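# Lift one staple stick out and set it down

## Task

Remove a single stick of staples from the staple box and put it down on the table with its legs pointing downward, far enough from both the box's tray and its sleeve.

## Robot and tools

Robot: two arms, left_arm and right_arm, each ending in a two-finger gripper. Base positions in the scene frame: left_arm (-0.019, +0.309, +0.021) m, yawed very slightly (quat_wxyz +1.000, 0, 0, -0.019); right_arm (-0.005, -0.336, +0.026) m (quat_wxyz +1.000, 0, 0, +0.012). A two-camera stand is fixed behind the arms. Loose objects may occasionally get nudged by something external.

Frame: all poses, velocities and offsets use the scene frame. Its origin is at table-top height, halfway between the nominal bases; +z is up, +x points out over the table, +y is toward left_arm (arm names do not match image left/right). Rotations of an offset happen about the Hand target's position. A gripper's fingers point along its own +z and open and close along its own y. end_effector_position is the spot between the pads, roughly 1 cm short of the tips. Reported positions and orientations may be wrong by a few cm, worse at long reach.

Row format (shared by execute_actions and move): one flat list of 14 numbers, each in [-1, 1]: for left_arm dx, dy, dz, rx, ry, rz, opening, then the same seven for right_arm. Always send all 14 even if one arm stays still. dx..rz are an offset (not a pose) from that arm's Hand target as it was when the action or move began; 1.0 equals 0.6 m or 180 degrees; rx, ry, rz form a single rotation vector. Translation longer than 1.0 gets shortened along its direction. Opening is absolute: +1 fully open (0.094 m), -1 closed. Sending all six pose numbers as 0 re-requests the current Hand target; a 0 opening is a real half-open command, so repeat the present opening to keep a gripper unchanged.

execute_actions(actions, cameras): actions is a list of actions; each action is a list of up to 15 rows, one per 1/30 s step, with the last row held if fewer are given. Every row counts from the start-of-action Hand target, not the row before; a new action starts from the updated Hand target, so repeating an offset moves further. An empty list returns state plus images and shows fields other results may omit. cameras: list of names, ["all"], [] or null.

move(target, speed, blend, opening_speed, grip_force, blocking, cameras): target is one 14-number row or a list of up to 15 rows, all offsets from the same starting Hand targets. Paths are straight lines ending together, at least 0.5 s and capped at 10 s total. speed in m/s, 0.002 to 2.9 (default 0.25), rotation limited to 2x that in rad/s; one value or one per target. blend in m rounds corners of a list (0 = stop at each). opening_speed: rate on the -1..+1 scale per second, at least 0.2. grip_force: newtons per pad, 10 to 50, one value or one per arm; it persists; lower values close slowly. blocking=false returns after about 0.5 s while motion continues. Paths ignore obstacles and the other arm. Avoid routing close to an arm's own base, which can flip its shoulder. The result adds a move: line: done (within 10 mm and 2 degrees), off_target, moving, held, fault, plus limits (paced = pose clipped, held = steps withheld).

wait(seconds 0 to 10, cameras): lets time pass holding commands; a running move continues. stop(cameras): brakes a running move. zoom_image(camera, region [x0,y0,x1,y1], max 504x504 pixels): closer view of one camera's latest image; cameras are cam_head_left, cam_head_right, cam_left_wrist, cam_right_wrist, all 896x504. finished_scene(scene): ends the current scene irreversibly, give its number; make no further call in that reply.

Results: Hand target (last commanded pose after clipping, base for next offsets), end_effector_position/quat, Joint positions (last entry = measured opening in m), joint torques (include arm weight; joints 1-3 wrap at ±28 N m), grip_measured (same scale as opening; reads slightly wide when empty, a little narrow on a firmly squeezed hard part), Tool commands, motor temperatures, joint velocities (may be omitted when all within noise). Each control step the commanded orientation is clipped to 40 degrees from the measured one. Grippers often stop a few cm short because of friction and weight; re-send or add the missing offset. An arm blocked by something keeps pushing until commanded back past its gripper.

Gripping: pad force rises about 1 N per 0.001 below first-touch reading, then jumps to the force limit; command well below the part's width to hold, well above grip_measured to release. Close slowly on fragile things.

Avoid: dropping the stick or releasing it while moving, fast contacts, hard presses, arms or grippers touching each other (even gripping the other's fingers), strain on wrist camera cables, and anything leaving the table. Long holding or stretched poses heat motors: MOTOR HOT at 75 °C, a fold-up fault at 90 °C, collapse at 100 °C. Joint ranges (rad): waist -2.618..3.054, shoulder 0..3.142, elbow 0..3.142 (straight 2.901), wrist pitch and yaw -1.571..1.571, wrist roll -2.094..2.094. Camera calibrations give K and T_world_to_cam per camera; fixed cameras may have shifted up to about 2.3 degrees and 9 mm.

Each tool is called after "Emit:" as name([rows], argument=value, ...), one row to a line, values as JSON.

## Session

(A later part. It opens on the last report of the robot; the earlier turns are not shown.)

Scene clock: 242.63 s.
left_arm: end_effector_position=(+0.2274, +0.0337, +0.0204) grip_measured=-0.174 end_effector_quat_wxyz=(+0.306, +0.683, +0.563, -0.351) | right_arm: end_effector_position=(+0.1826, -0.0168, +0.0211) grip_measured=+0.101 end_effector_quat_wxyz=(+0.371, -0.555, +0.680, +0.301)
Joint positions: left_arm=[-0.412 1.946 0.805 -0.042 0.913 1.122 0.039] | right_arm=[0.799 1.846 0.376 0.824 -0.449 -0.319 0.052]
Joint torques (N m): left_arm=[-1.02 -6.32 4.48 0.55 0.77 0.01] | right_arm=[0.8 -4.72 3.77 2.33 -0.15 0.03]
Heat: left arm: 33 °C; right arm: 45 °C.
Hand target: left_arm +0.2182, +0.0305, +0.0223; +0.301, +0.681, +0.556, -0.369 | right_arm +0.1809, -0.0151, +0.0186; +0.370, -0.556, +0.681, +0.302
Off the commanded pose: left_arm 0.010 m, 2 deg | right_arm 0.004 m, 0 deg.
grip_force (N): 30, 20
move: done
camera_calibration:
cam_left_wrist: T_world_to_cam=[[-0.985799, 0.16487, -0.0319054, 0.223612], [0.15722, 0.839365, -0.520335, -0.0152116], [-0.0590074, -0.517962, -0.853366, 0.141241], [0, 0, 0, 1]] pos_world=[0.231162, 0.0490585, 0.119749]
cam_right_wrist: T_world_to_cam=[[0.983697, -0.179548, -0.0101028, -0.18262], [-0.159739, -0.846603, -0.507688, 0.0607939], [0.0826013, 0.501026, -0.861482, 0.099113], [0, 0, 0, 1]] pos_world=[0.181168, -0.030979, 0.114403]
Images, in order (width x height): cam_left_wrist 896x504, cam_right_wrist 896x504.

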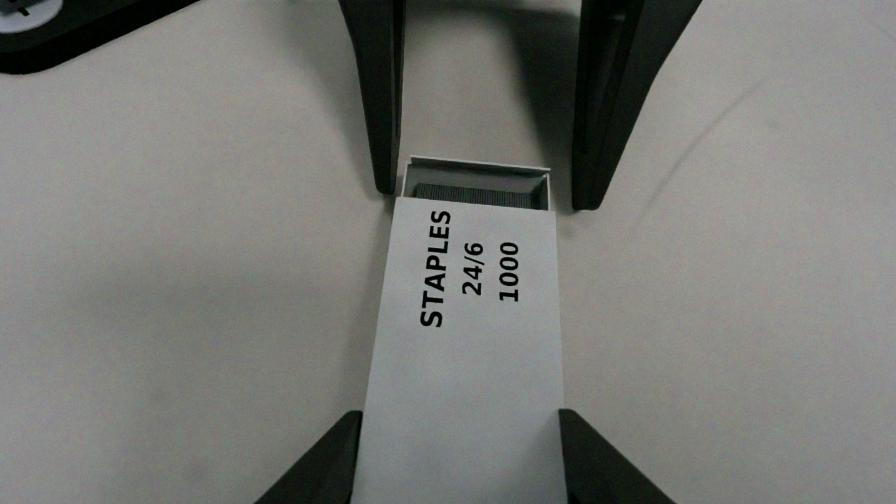

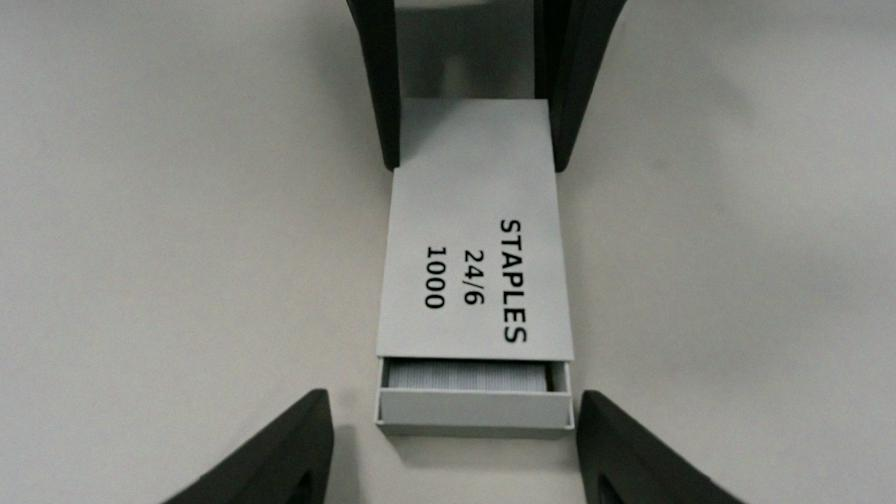

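Emit:
move([
  [0,0,0,0,0,0,-0.28,0.0065,0.002,0,0,0,0,0.1],
  [0,0,0,0,0,0,-0.28,0.0065,0.002,0,0,0,0,-0.34],
], speed=0.06, opening_speed=0.5, cameras=["cam_left_wrist", "cam_right_wrist"])

Scene clock: 248.43 s.
left_arm: end_effector_position=(+0.2261, +0.0339, +0.0202) grip_measured=-0.176 end_effector_quat_wxyz=(+0.305, +0.682, +0.563, -0.354) | right_arm: end_effector_position=(+0.1843, -0.0160, +0.0209) grip_measured=-0.203 end_effector_quat_wxyz=(+0.373, -0.554, +0.681, +0.300)
Joint positions: left_arm=[-0.412 1.946 0.803 -0.044 0.916 1.122 0.039] | right_arm=[0.799 1.851 0.38 0.827 -0.444 -0.318 0.037]
Joint torques (N m): left_arm=[-0.9 -6.17 4.75 0.58 0.71 0.05] | right_arm=[-0.06 -4.63 4.51 2.18 -0.27 -0.04]
Heat: left arm: 33 °C; right arm: 45 °C.
Hand target: left_arm +0.2181, +0.0306, +0.0223; +0.301, +0.681, +0.556, -0.369 | right_arm +0.1848, -0.0139, +0.0185; +0.369, -0.556, +0.681, +0.302
Off the commanded pose: left_arm 0.009 m, 2 deg | right_arm 0.003 m, 1 deg.
grip_force (N): 30, 20
move: done
camera_calibration:
cam_left_wrist: T_world_to_cam=[[-0.985721, 0.16615, -0.0273682, 0.22216], [0.15583, 0.838483, -0.522172, -0.0148696], [-0.0638109, -0.51898, -0.852401, 0.142206], [0, 0, 0, 1]] pos_world=[0.230379, 0.049358, 0.119532]
cam_right_wrist: T_world_to_cam=[[0.982982, -0.183558, -0.00720386, -0.18419], [-0.161697, -0.845972, -0.50812, 0.0620162], [0.0871751, 0.500638, -0.861256, 0.0975612], [0, 0, 0, 1]] pos_world=[0.182578, -0.0301883, 0.11421]
Images, in order (width x height): cam_left_wrist 896x504, cam_right_wrist 896x504.

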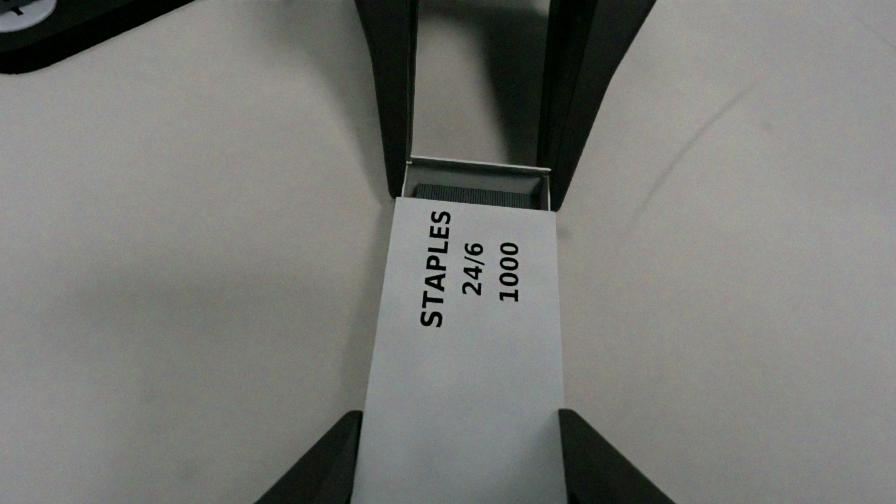

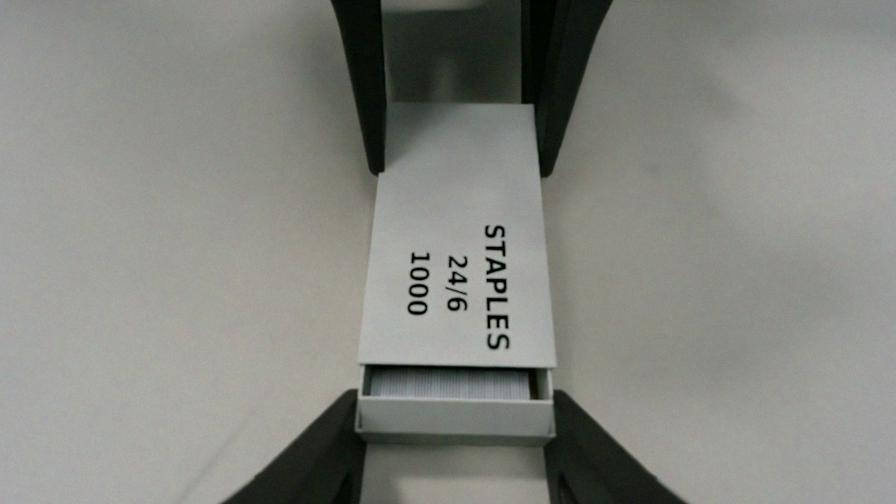

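Emit:
move(target=[0,0,0,0,0,0,-0.28,-0.0127,-0.0622,0,0,0,0,-0.34], speed=0.06, cameras=["cam_head_left", "cam_left_wrist", "cam_right_wrist"])

Scene clock: 254.83 s.
left_arm: end_effector_position=(+0.2242, +0.0228, +0.0286) grip_measured=-0.177 end_effector_quat_wxyz=(+0.320, +0.682, +0.546, -0.367) | right_arm: end_effector_position=(+0.1834, -0.0370, +0.0298) grip_measured=-0.203 end_effector_quat_wxyz=(+0.392, -0.552, +0.668, +0.309)
Joint positions: left_arm=[-0.432 1.946 0.803 0.006 0.953 1.097 0.039] | right_arm=[0.726 1.806 0.296 0.895 -0.517 -0.359 0.037]
Joint torques (N m): left_arm=[0.91 -6.31 4.37 0.16 0.37 0.29] | right_arm=[-2.17 -6.24 1.66 1.64 -0.32 -0.28]
Heat: left arm: 33 °C; right arm: 45 °C.
Hand target: left_arm +0.2181, +0.0306, +0.0223; +0.301, +0.681, +0.556, -0.369 | right_arm +0.1773, -0.0511, +0.0186; +0.370, -0.556, +0.680, +0.302
Off the commanded pose: left_arm 0.012 m, 2 deg | right_arm 0.019 m, 3 deg.
grip_force (N): 30, 20
move: off_target (left_arm, right_arm)
camera_calibration:
cam_left_wrist: T_world_to_cam=[[-0.98172, 0.184839, -0.0453819, 0.221583], [0.178188, 0.808787, -0.560457, -0.00408151], [-0.0668903, -0.558299, -0.826939, 0.144329], [0, 0, 0, 1]] pos_world=[0.227914, 0.0429226, 0.12712]
cam_right_wrist: T_world_to_cam=[[0.984246, -0.176576, 0.00903316, -0.187558], [-0.14282, -0.824128, -0.548102, 0.0471203], [0.104226, 0.538176, -0.836363, 0.113343], [0, 0, 0, 1]] pos_world=[0.17952, -0.0552835, 0.122317]
Images, in order (width x height): cam_head_left 896x504, cam_left_wrist 896x504, cam_right_wrist 896x504.

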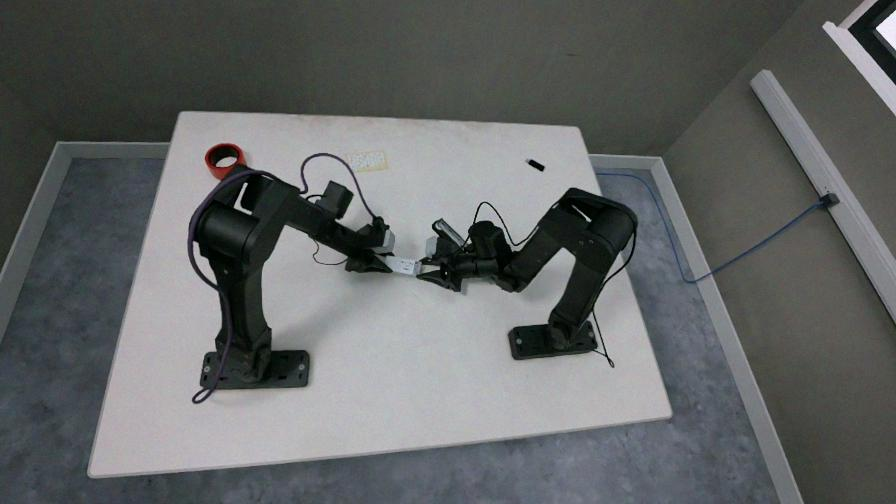

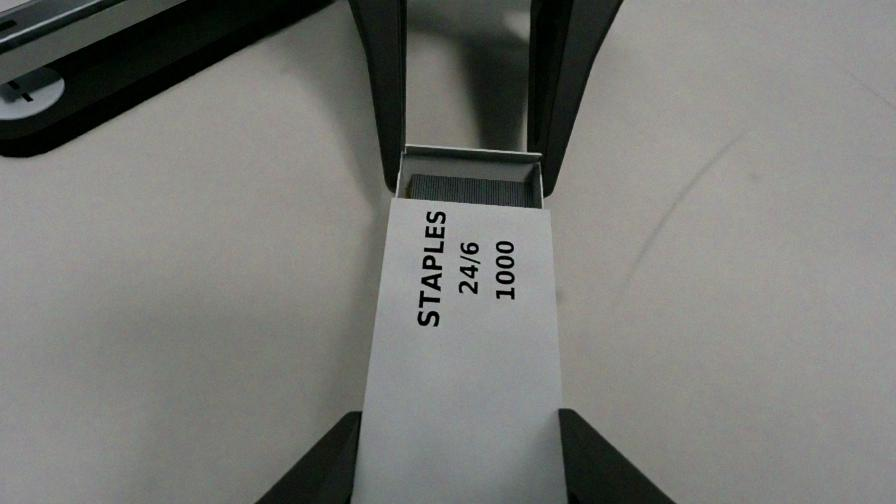

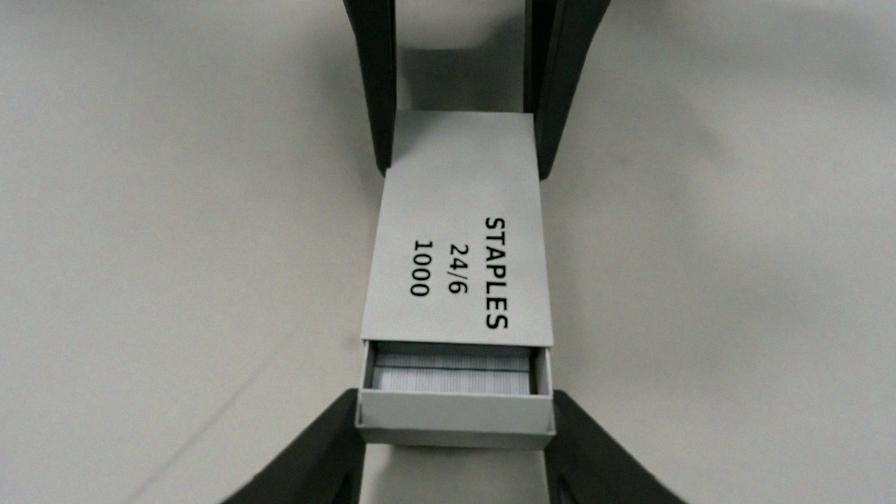

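Emit:
move(target=[-0.003,0.02,0,0,0,0,-0.28,-0.0117,-0.058,-0.008,0,0,0,-0.4], speed=0.06, cameras=["cam_left_wrist", "cam_right_wrist"])

Scene clock: 264.23 s.
left_arm: end_effector_position=(+0.2205, +0.0201, +0.0340) grip_measured=-0.177 end_effector_quat_wxyz=(+0.332, +0.687, +0.525, -0.378) | right_arm: end_effector_position=(+0.1765, -0.0637, +0.0368) grip_measured=-0.204 end_effector_quat_wxyz=(+0.409, -0.560, +0.646, +0.320)
Joint positions: left_arm=[-0.432 1.946 0.799 0.017 0.992 1.127 0.039] | right_arm=[0.621 1.758 0.201 0.947 -0.635 -0.444 0.037]
Joint torques (N m): left_arm=[3.77 -7.31 2.96 -0.18 0.1 0.41] | right_arm=[-3.29 -5.05 0.77 1.18 -0.04 -0.29]
Heat: left arm: 33 °C; right arm: 45 °C.
Hand target: left_arm +0.2164, +0.0426, +0.0223; +0.301, +0.681, +0.556, -0.369 | right_arm +0.1701, -0.0860, +0.0137; +0.369, -0.556, +0.681, +0.302
Off the commanded pose: left_arm 0.026 m, 5 deg | right_arm 0.033 m, 6 deg.
grip_force (N): 30, 20
move: off_target (left_arm, right_arm)
camera_calibration:
cam_left_wrist: T_world_to_cam=[[-0.974451, 0.213933, -0.0683902, 0.217316], [0.212482, 0.77944, -0.589343, -0.00435173], [-0.0727739, -0.588818, -0.804983, 0.14814], [0, 0, 0, 1]] pos_world=[0.22347, 0.0441279, 0.131547]
cam_right_wrist: T_world_to_cam=[[0.988886, -0.144602, 0.0345684, -0.18529], [-0.0972998, -0.805231, -0.584924, 0.0224756], [0.112417, 0.575059, -0.810351, 0.134131], [0, 0, 0, 1]] pos_world=[0.170339, -0.0858284, 0.128245]
Images, in order (width x height): cam_left_wrist 896x504, cam_right_wrist 896x504.

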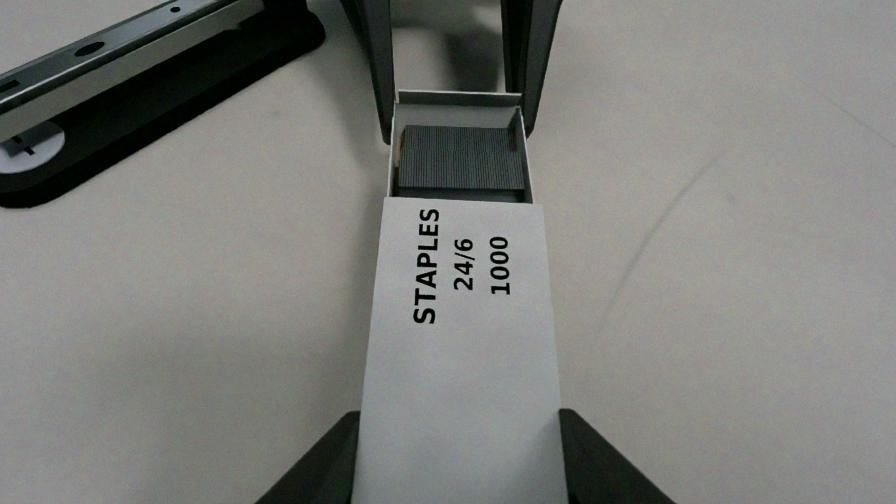

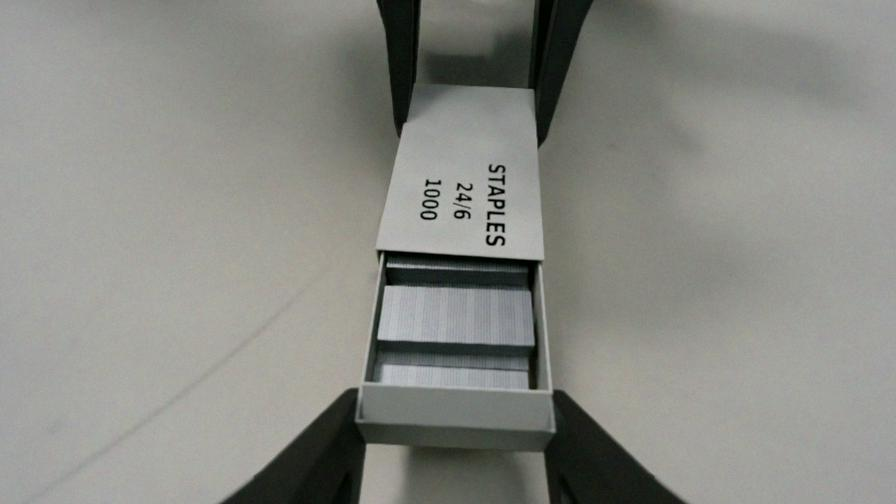

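Emit:
zoom_image(camera="cam_right_wrist", region=[340, 230, 570, 460])

Emit:
zoom_image(camera="cam_left_wrist", region=[360, 70, 560, 230])

Scaled by 2.191 from the camera's 896x504 image, which has a finer 1280x720 frame.

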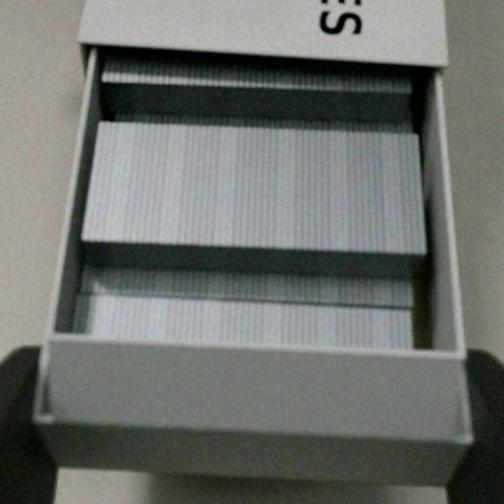

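Scaled by 2.520 from the camera's 896x504 image, which has a finer 1280x720 frame.

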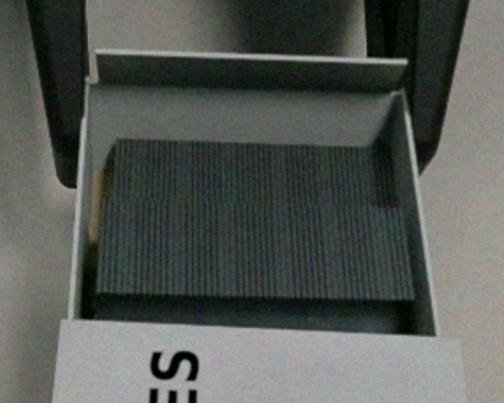

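Emit:
move(target=[-0.002,0.012,0,0,0,0,-0.28,-0.01,-0.045,-0.004,0,0,0,-0.4], speed=0.06, cameras=["cam_head_left", "cam_left_wrist", "cam_right_wrist"])

Emit:
zoom_image(camera="cam_right_wrist", region=[340, 200, 570, 460])

Emit:
zoom_image(camera="cam_left_wrist", region=[360, 0, 560, 230])

Scene clock: 300.00 s.
left_arm: end_effector_position=(+0.2199, +0.0466, +0.0183) grip_measured=-0.187 end_effector_quat_wxyz=(+0.311, +0.683, +0.552, -0.364) | right_arm: end_effector_position=(+0.1734, -0.1041, +0.0241) grip_measured=-0.204 end_effector_quat_wxyz=(+0.405, -0.566, +0.655, +0.294)
Joint positions: left_arm=[-0.371 1.946 0.772 -0.064 0.96 1.201 0.038] | right_arm=[0.478 1.711 0.114 0.886 -0.7 -0.592 0.037]
Joint torques (N m): left_arm=[0.25 -7.6 4.77 0.02 0.52 0.13] | right_arm=[-1.35 -4.07 2.19 1.23 -0.35 0.13]
Motor temperatures (°C): left_arm=[24 34 32 30 25 25 26] | right_arm=[25 28 44 34 26 24 24]
Heat: left arm: 34 °C; right arm: 44 °C.
Hand target: left_arm +0.2152, +0.0497, +0.0223; +0.301, +0.681, +0.556, -0.369 | right_arm +0.1641, -0.1130, +0.0113; +0.369, -0.556, +0.681, +0.302
Off the commanded pose: left_arm 0.007 m, 1 deg | right_arm 0.018 m, 5 deg.
grip_force (N): 30, 20
move: off_target (right_arm)
camera_calibration:
cam_left_wrist: T_world_to_cam=[[-0.982528, 0.183038, -0.033688, 0.212497], [0.17158, 0.820722, -0.544954, -0.0278095], [-0.0720991, -0.541213, -0.837789, 0.149385], [0, 0, 0, 1]] pos_world=[0.224327, 0.0647777, 0.117157]
cam_right_wrist: T_world_to_cam=[[0.984679, -0.162807, 0.0624615, -0.189459], [-0.102629, -0.830664, -0.547233, -0.0204269], [0.140978, 0.532439, -0.834646, 0.138711], [0, 0, 0, 1]] pos_world=[0.164905, -0.121668, 0.11643]
Images, in order (width x height): cam_head_left 896x504, cam_left_wrist 896x504, cam_right_wrist 896x504.

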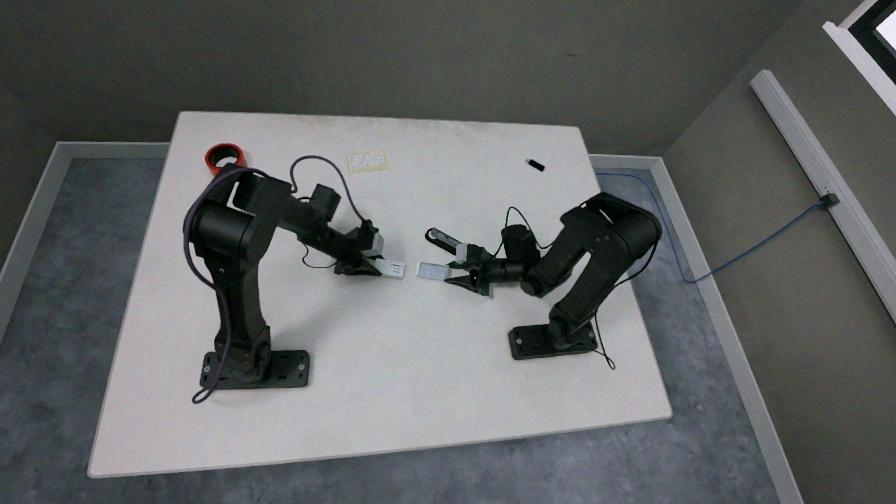

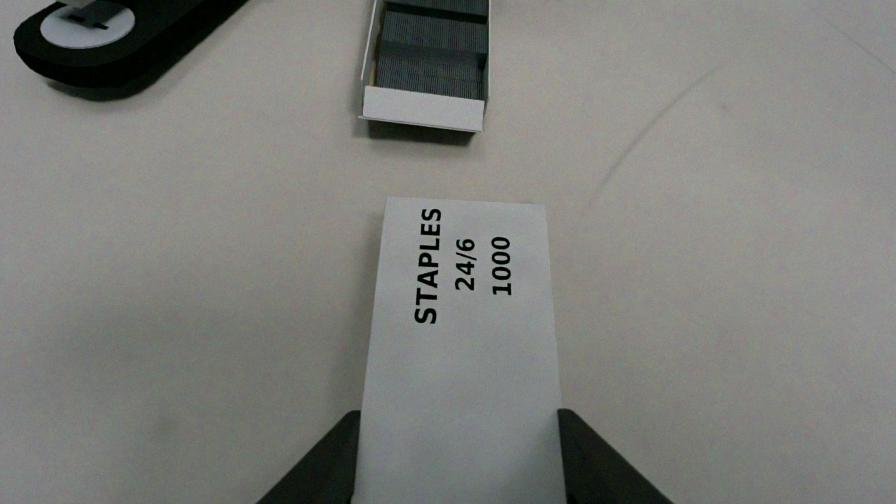

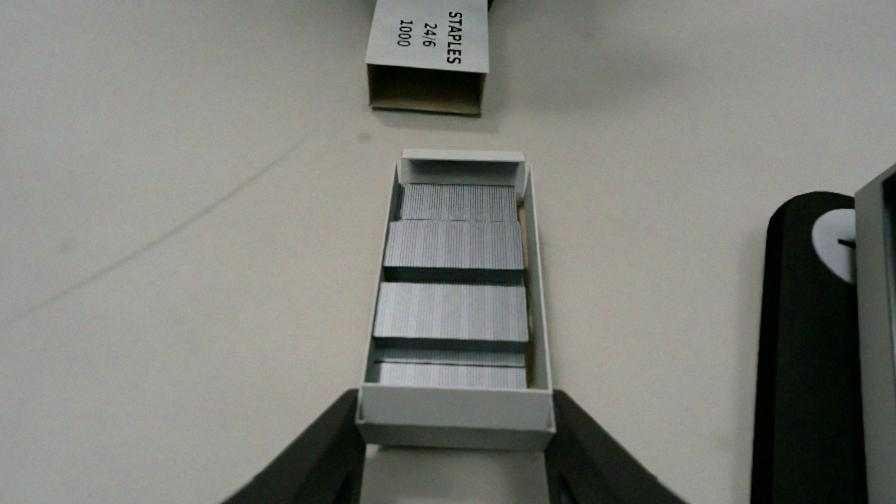

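Scaled by 1.938 from the camera's 896x504 image, which has a finer 1280x720 frame.

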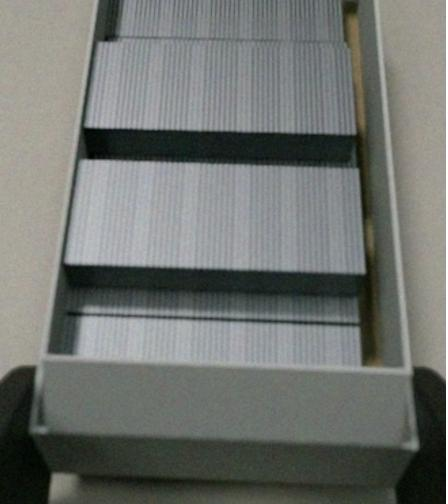

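Scaled by 2.191 from the camera's 896x504 image, which has a finer 1280x720 frame.

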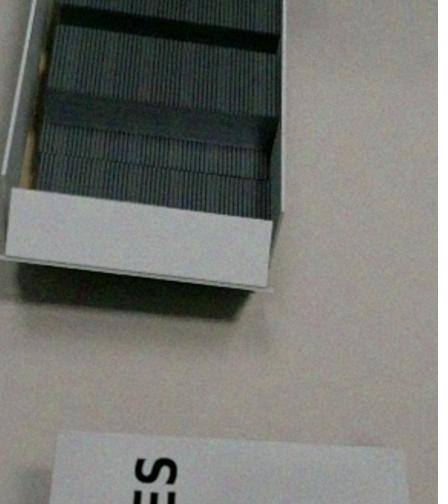

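Emit:
move([
  [0,0,0.06,0,0,0,-0.28,0,0,-0.006,0,0,0,-0.4],
  [0.16,0.12,0.06,0,0,0.17,-0.28,0,0,-0.006,0,0,0,-0.4],
  [0.16,0.12,0.006,0,0,0.17,-0.28,0,0,-0.006,0,0,0,-0.4],
], speed=[0.1, 0.15, 0.06], cameras=["all"])

Scene clock: 357.27 s.
left_arm: end_effector_position=(+0.3134, +0.1203, +0.0288) grip_measured=-0.187 end_effector_quat_wxyz=(+0.390, +0.514, +0.714, -0.270) | right_arm: end_effector_position=(+0.1734, -0.1041, +0.0240) grip_measured=-0.204 end_effector_quat_wxyz=(+0.406, -0.567, +0.653, +0.293)
Joint positions: left_arm=[-0.133 1.877 0.673 0.274 0.817 0.792 0.038] | right_arm=[0.478 1.715 0.113 0.892 -0.701 -0.595 0.037]
Joint torques (N m): left_arm=[0.68 -5.18 4.56 1.03 0.46 0] | right_arm=[-1.37 -2.18 2.17 1.49 -0.34 0.13]
Heat: left arm: 34 °C; right arm: 43 °C.
Hand target: left_arm +0.3111, +0.1218, +0.0259; +0.388, +0.510, +0.716, -0.277 | right_arm +0.1641, -0.1130, +0.0077; +0.369, -0.556, +0.681, +0.302
Off the commanded pose: left_arm 0.004 m, 1 deg | right_arm 0.021 m, 5 deg.
grip_force (N): 30, 20
move: off_target (right_arm)
camera_calibration:
cam_left_wrist: T_world_to_cam=[[-0.940168, -0.339797, -0.0249584, 0.340565], [-0.273864, 0.797254, -0.537945, 0.043691], [0.20269, -0.498923, -0.842611, 0.113767], [0, 0, 0, 1]] pos_world=[0.309094, 0.137651, 0.127864]
cam_right_wrist: T_world_to_cam=[[0.984694, -0.161101, 0.0665073, -0.189323], [-0.0988591, -0.830535, -0.548122, -0.0210676], [0.14354, 0.533158, -0.83375, 0.138168], [0, 0, 0, 1]] pos_world=[0.16451, -0.121663, 0.116241]

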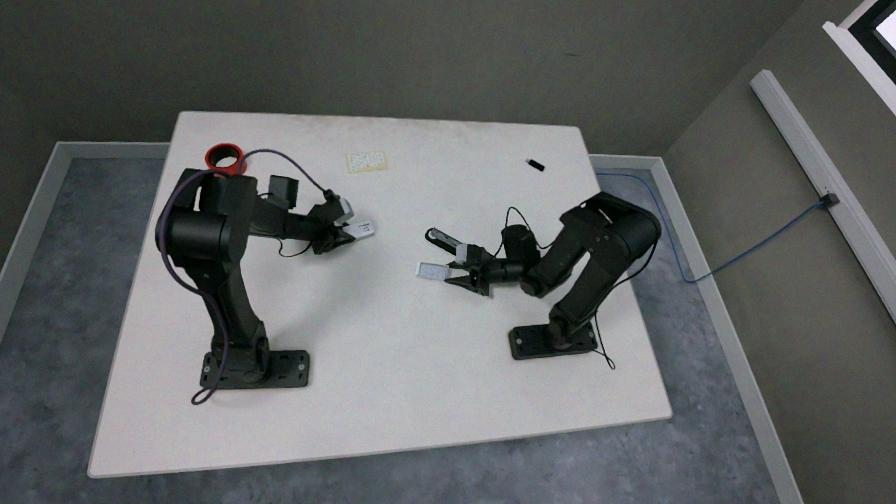

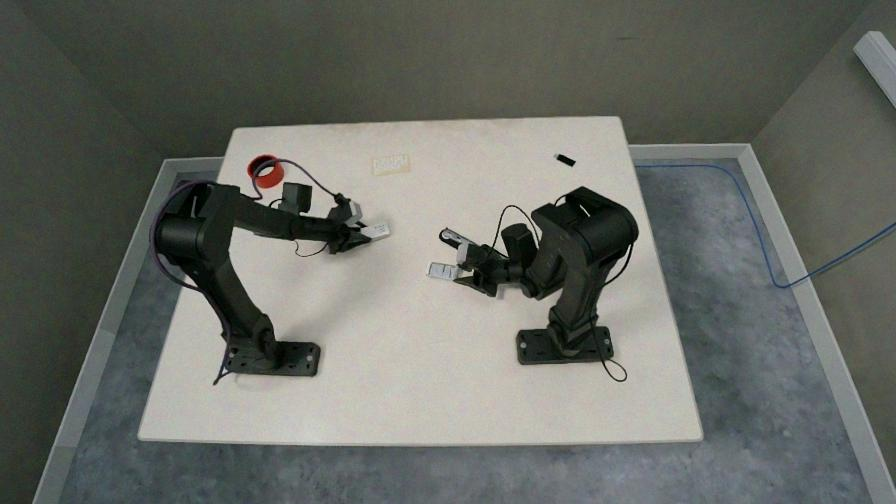

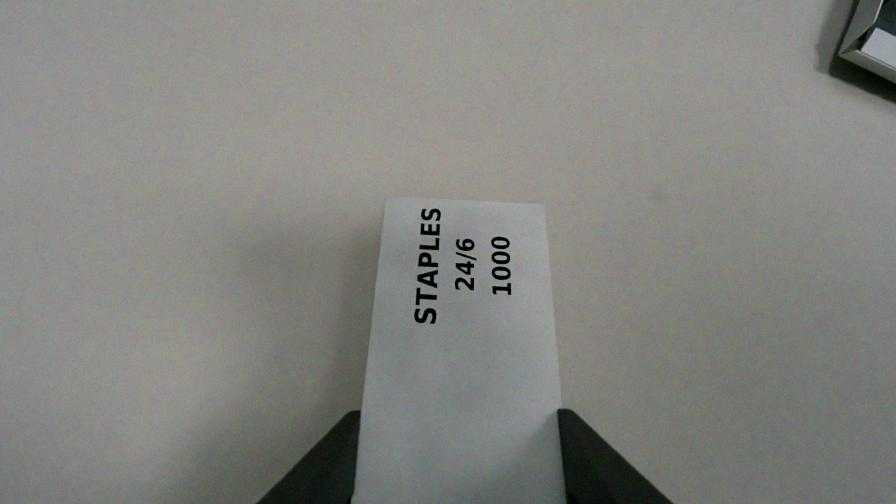

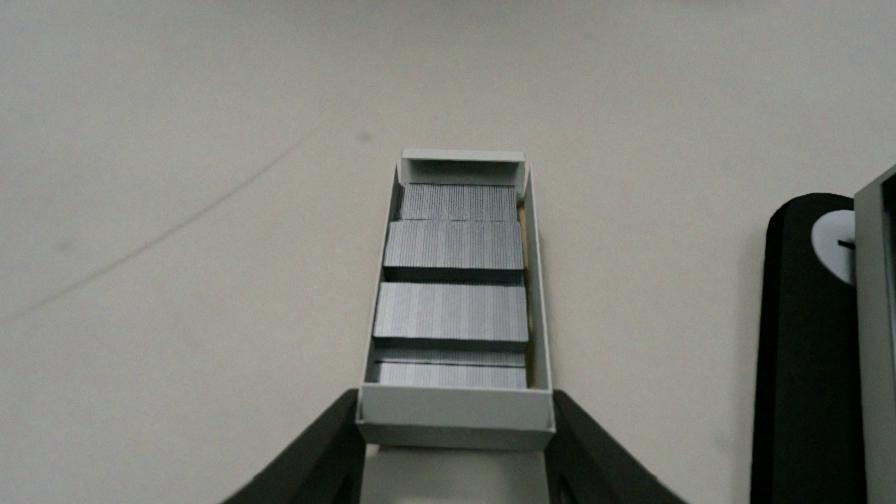

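Emit:
move([
  [0,0,-0.008,0,0,0,-0.28,0.01,0.01,0.05,0,0,0,-0.4],
  [0,0,-0.012,0,0,0,-0.28,0.01,0.01,0.02,0,0,0,-0.4],
], speed=[0.08, 0.05], cameras=["cam_left_wrist","cam_right_wrist"])

Scene clock: 362.80 s.
left_arm: end_effector_position=(+0.3173, +0.1195, +0.0261) grip_measured=-0.187 end_effector_quat_wxyz=(+0.398, +0.515, +0.711, -0.267) | right_arm: end_effector_position=(+0.1735, -0.1051, +0.0242) grip_measured=-0.204 end_effector_quat_wxyz=(+0.377, -0.558, +0.676, +0.300)
Joint positions: left_arm=[-0.133 1.901 0.673 0.318 0.817 0.79 0.038] | right_arm=[0.478 1.634 0.151 0.712 -0.694 -0.574 0.037]
Joint torques (N m): left_arm=[0.72 -4.83 4.14 0.98 0.47 0.03] | right_arm=[-0.09 -2.77 2.97 2.01 -0.33 0]
Heat: left arm: 33 °C; right arm: 43 °C.
Hand target: left_arm +0.3111, +0.1218, +0.0187; +0.388, +0.510, +0.716, -0.277 | right_arm +0.1702, -0.1070, +0.0197; +0.369, -0.556, +0.681, +0.302
Off the commanded pose: left_arm 0.010 m, 2 deg | right_arm 0.006 m, 1 deg.
grip_force (N): 30, 20
move: done
camera_calibration:
cam_left_wrist: T_world_to_cam=[[-0.939262, -0.340856, -0.0400413, 0.344161], [-0.264992, 0.794412, -0.546525, 0.0415951], [0.218096, -0.50272, -0.836485, 0.105622], [0, 0, 0, 1]] pos_world=[0.311244, 0.137364, 0.124865]
cam_right_wrist: T_world_to_cam=[[0.984435, -0.175726, 0.00292038, -0.18954], [-0.149166, -0.844201, -0.514853, -0.0152421], [0.0929383, 0.506403, -0.857274, 0.145504], [0, 0, 0, 1]] pos_world=[0.170793, -0.119858, 0.117443]
Images, in order (width x height): cam_left_wrist 896x504, cam_right_wrist 896x504.

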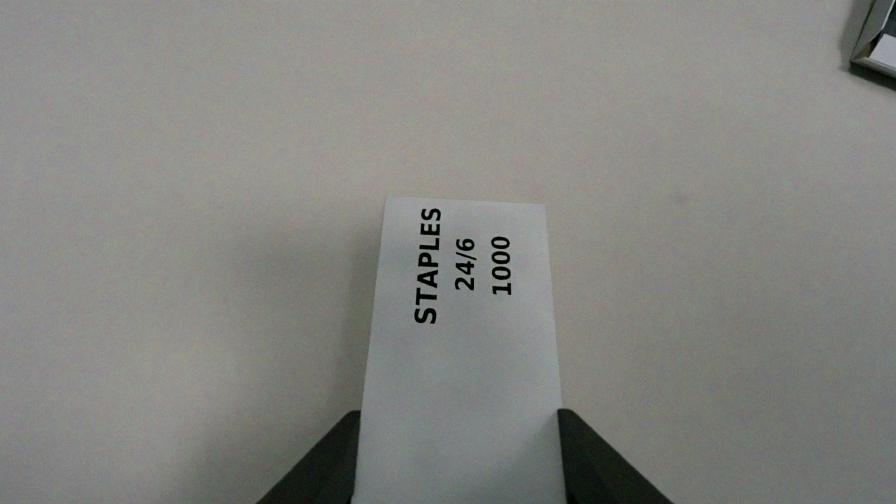

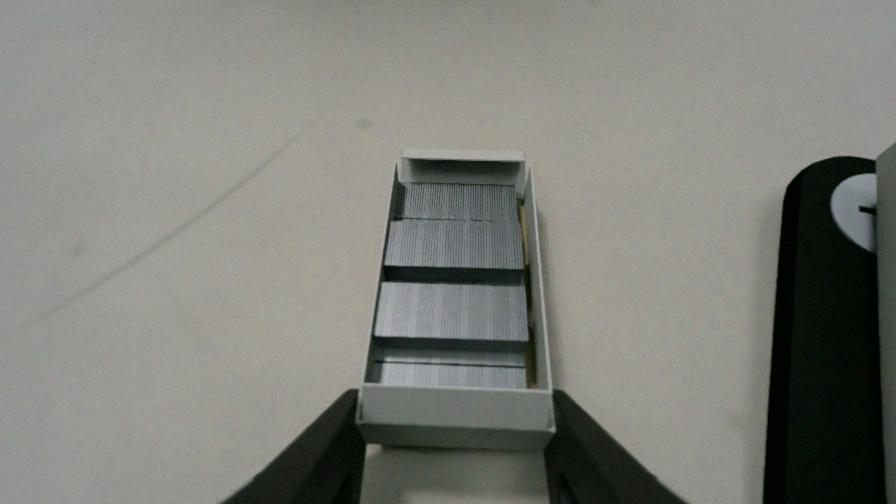

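Emit:
move(target=[0.004,0,-0.011,0,0,0,-0.28,0,0,-0.0065,0,0,0,-0.4], speed=0.04, cameras=["cam_left_wrist","cam_right_wrist","cam_head_left"])

Emit:
zoom_image(camera="cam_head_left", region=[290, 180, 520, 310])

Scene clock: 366.70 s.
left_arm: end_effector_position=(+0.3185, +0.1162, +0.0258) grip_measured=-0.187 end_effector_quat_wxyz=(+0.407, +0.518, +0.701, -0.275) | right_arm: end_effector_position=(+0.1747, -0.1043, +0.0242) grip_measured=-0.204 end_effector_quat_wxyz=(+0.387, -0.560, +0.670, +0.298)
Joint positions: left_arm=[-0.133 1.924 0.673 0.36 0.843 0.789 0.038] | right_arm=[0.478 1.66 0.143 0.768 -0.695 -0.577 0.037]
Joint torques (N m): left_arm=[0.84 -4.51 4.42 0.83 0.24 0.09] | right_arm=[-0.1 -2.28 3.14 1.79 -0.31 0.04]
Heat: left arm: 33 °C; right arm: 43 °C.
Hand target: left_arm +0.3135, +0.1218, +0.0121; +0.388, +0.510, +0.716, -0.277 | right_arm +0.1701, -0.1070, +0.0158; +0.369, -0.556, +0.681, +0.302
Off the commanded pose: left_arm 0.016 m, 3 deg | right_arm 0.010 m, 2 deg.
grip_force (N): 30, 20
move: off_target (left_arm)
camera_calibration:
cam_left_wrist: T_world_to_cam=[[-0.943713, -0.327513, -0.0462744, 0.344164], [-0.244635, 0.785265, -0.568782, 0.0396096], [0.222621, -0.525446, -0.821186, 0.104278], [0, 0, 0, 1]] pos_world=[0.311267, 0.136407, 0.124087]
cam_right_wrist: T_world_to_cam=[[0.984566, -0.17369, 0.021465, -0.190851], [-0.136595, -0.839321, -0.526196, -0.0158044], [0.109411, 0.515143, -0.850093, 0.142715], [0, 0, 0, 1]] pos_world=[0.170132, -0.119933, 0.117102]
Images, in order (width x height): cam_head_left 896x504, cam_left_wrist 896x504, cam_right_wrist 896x504.

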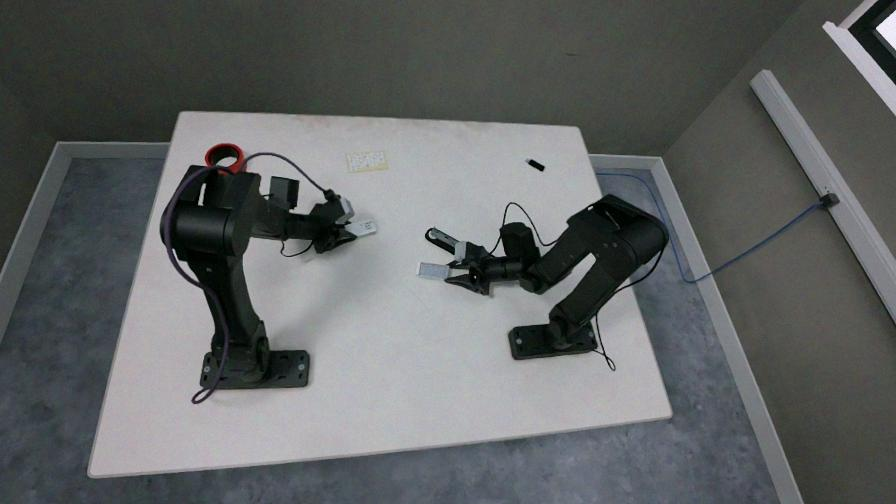

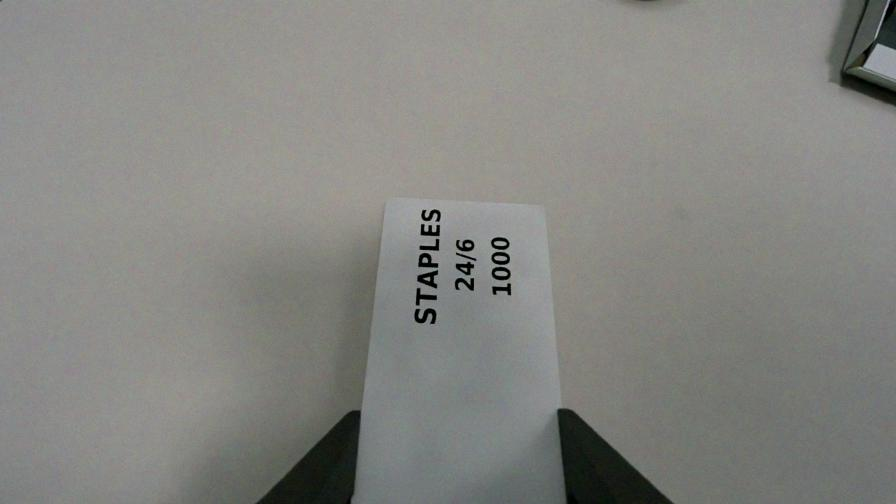

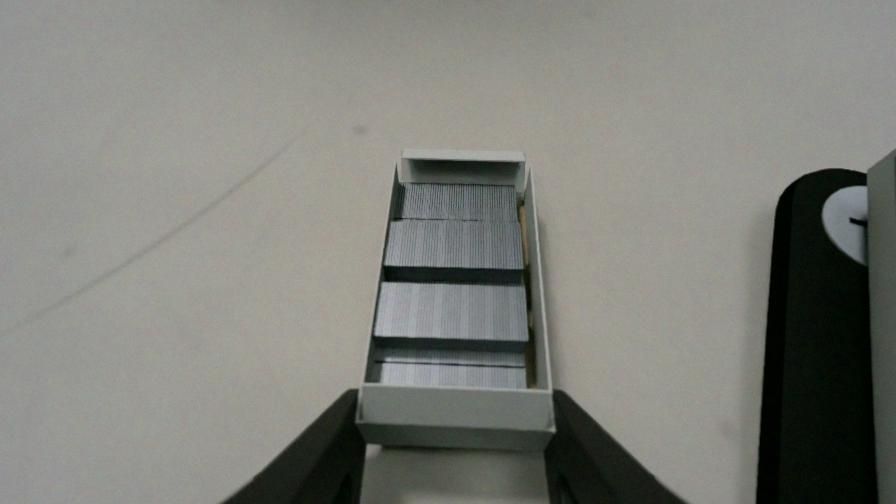

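Scaled by 2.191 from the camera's 896x504 image, which has a finer 1280x720 frame.

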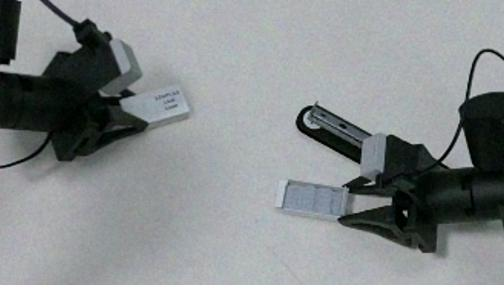

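Emit:
move(target=[0,0,0.013,0.0158,0.0054,0,-0.28,0,0,0.007,-0.0136,0.0028,0,-0.4], speed=0.04, cameras=["cam_left_wrist","cam_right_wrist"])

Scene clock: 374.73 s.
left_arm: end_effector_position=(+0.3177, +0.1193, +0.0247) grip_measured=-0.187 end_effector_quat_wxyz=(+0.391, +0.517, +0.712, -0.270) | right_arm: end_effector_position=(+0.1722, -0.1053, +0.0244) grip_measured=-0.204 end_effector_quat_wxyz=(+0.368, -0.561, +0.681, +0.295)
Joint positions: left_arm=[-0.133 1.907 0.691 0.284 0.819 0.802 0.038] | right_arm=[0.489 1.595 0.163 0.639 -0.675 -0.579 0.037]
Joint torques (N m): left_arm=[-0.64 -6.98 5.52 0.3 0.01 0.12] | right_arm=[0.73 -4.31 4.21 1.46 -0.13 -0.05]
Heat: left arm: 32 °C; right arm: 42 °C.
Hand target: left_arm +0.3135, +0.1218, +0.0199; +0.369, +0.517, +0.726, -0.263 | right_arm +0.1701, -0.1069, +0.0201; +0.355, -0.563, +0.688, +0.290
Off the commanded pose: left_arm 0.007 m, 3 deg | right_arm 0.005 m, 2 deg.
grip_force (N): 30, 20
move: off_target (left_arm)
camera_calibration:
cam_left_wrist: T_world_to_cam=[[-0.942297, -0.333396, -0.0303969, 0.344226], [-0.265602, 0.79977, -0.538352, 0.0405154], [0.203795, -0.499214, -0.842172, 0.108529], [0, 0, 0, 1]] pos_world=[0.313007, 0.13654, 0.123675]
cam_right_wrist: T_world_to_cam=[[0.984589, -0.174882, -0.00103095, -0.188149], [-0.152567, -0.856044, -0.493874, -0.0167263], [0.0854871, 0.48642, -0.869533, 0.145311], [0, 0, 0, 1]] pos_world=[0.170275, -0.117904, 0.117898]
Images, in order (width x height): cam_left_wrist 896x504, cam_right_wrist 896x504.

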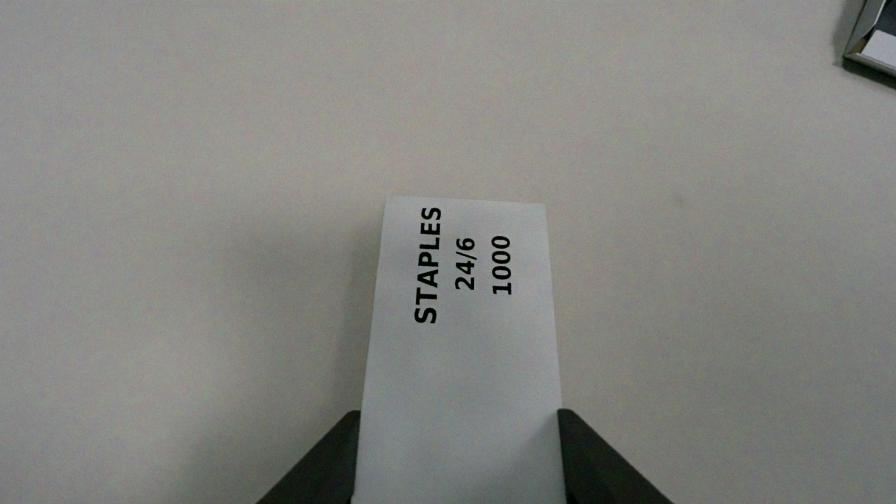

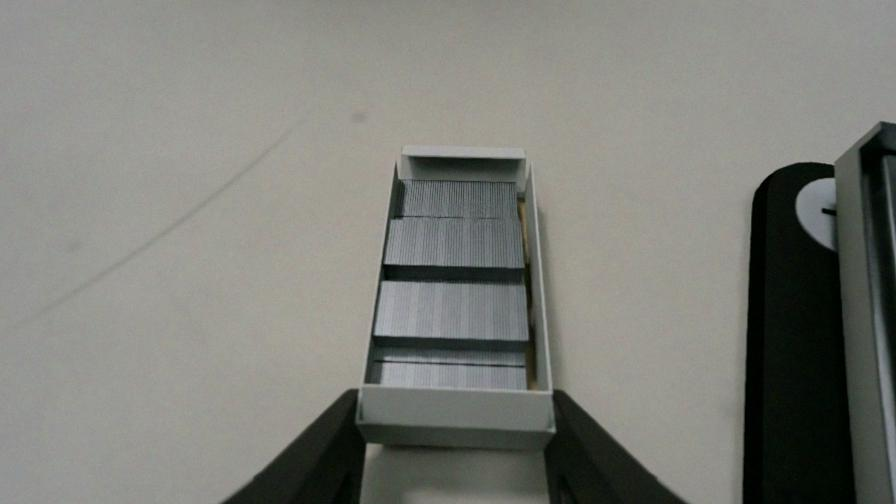

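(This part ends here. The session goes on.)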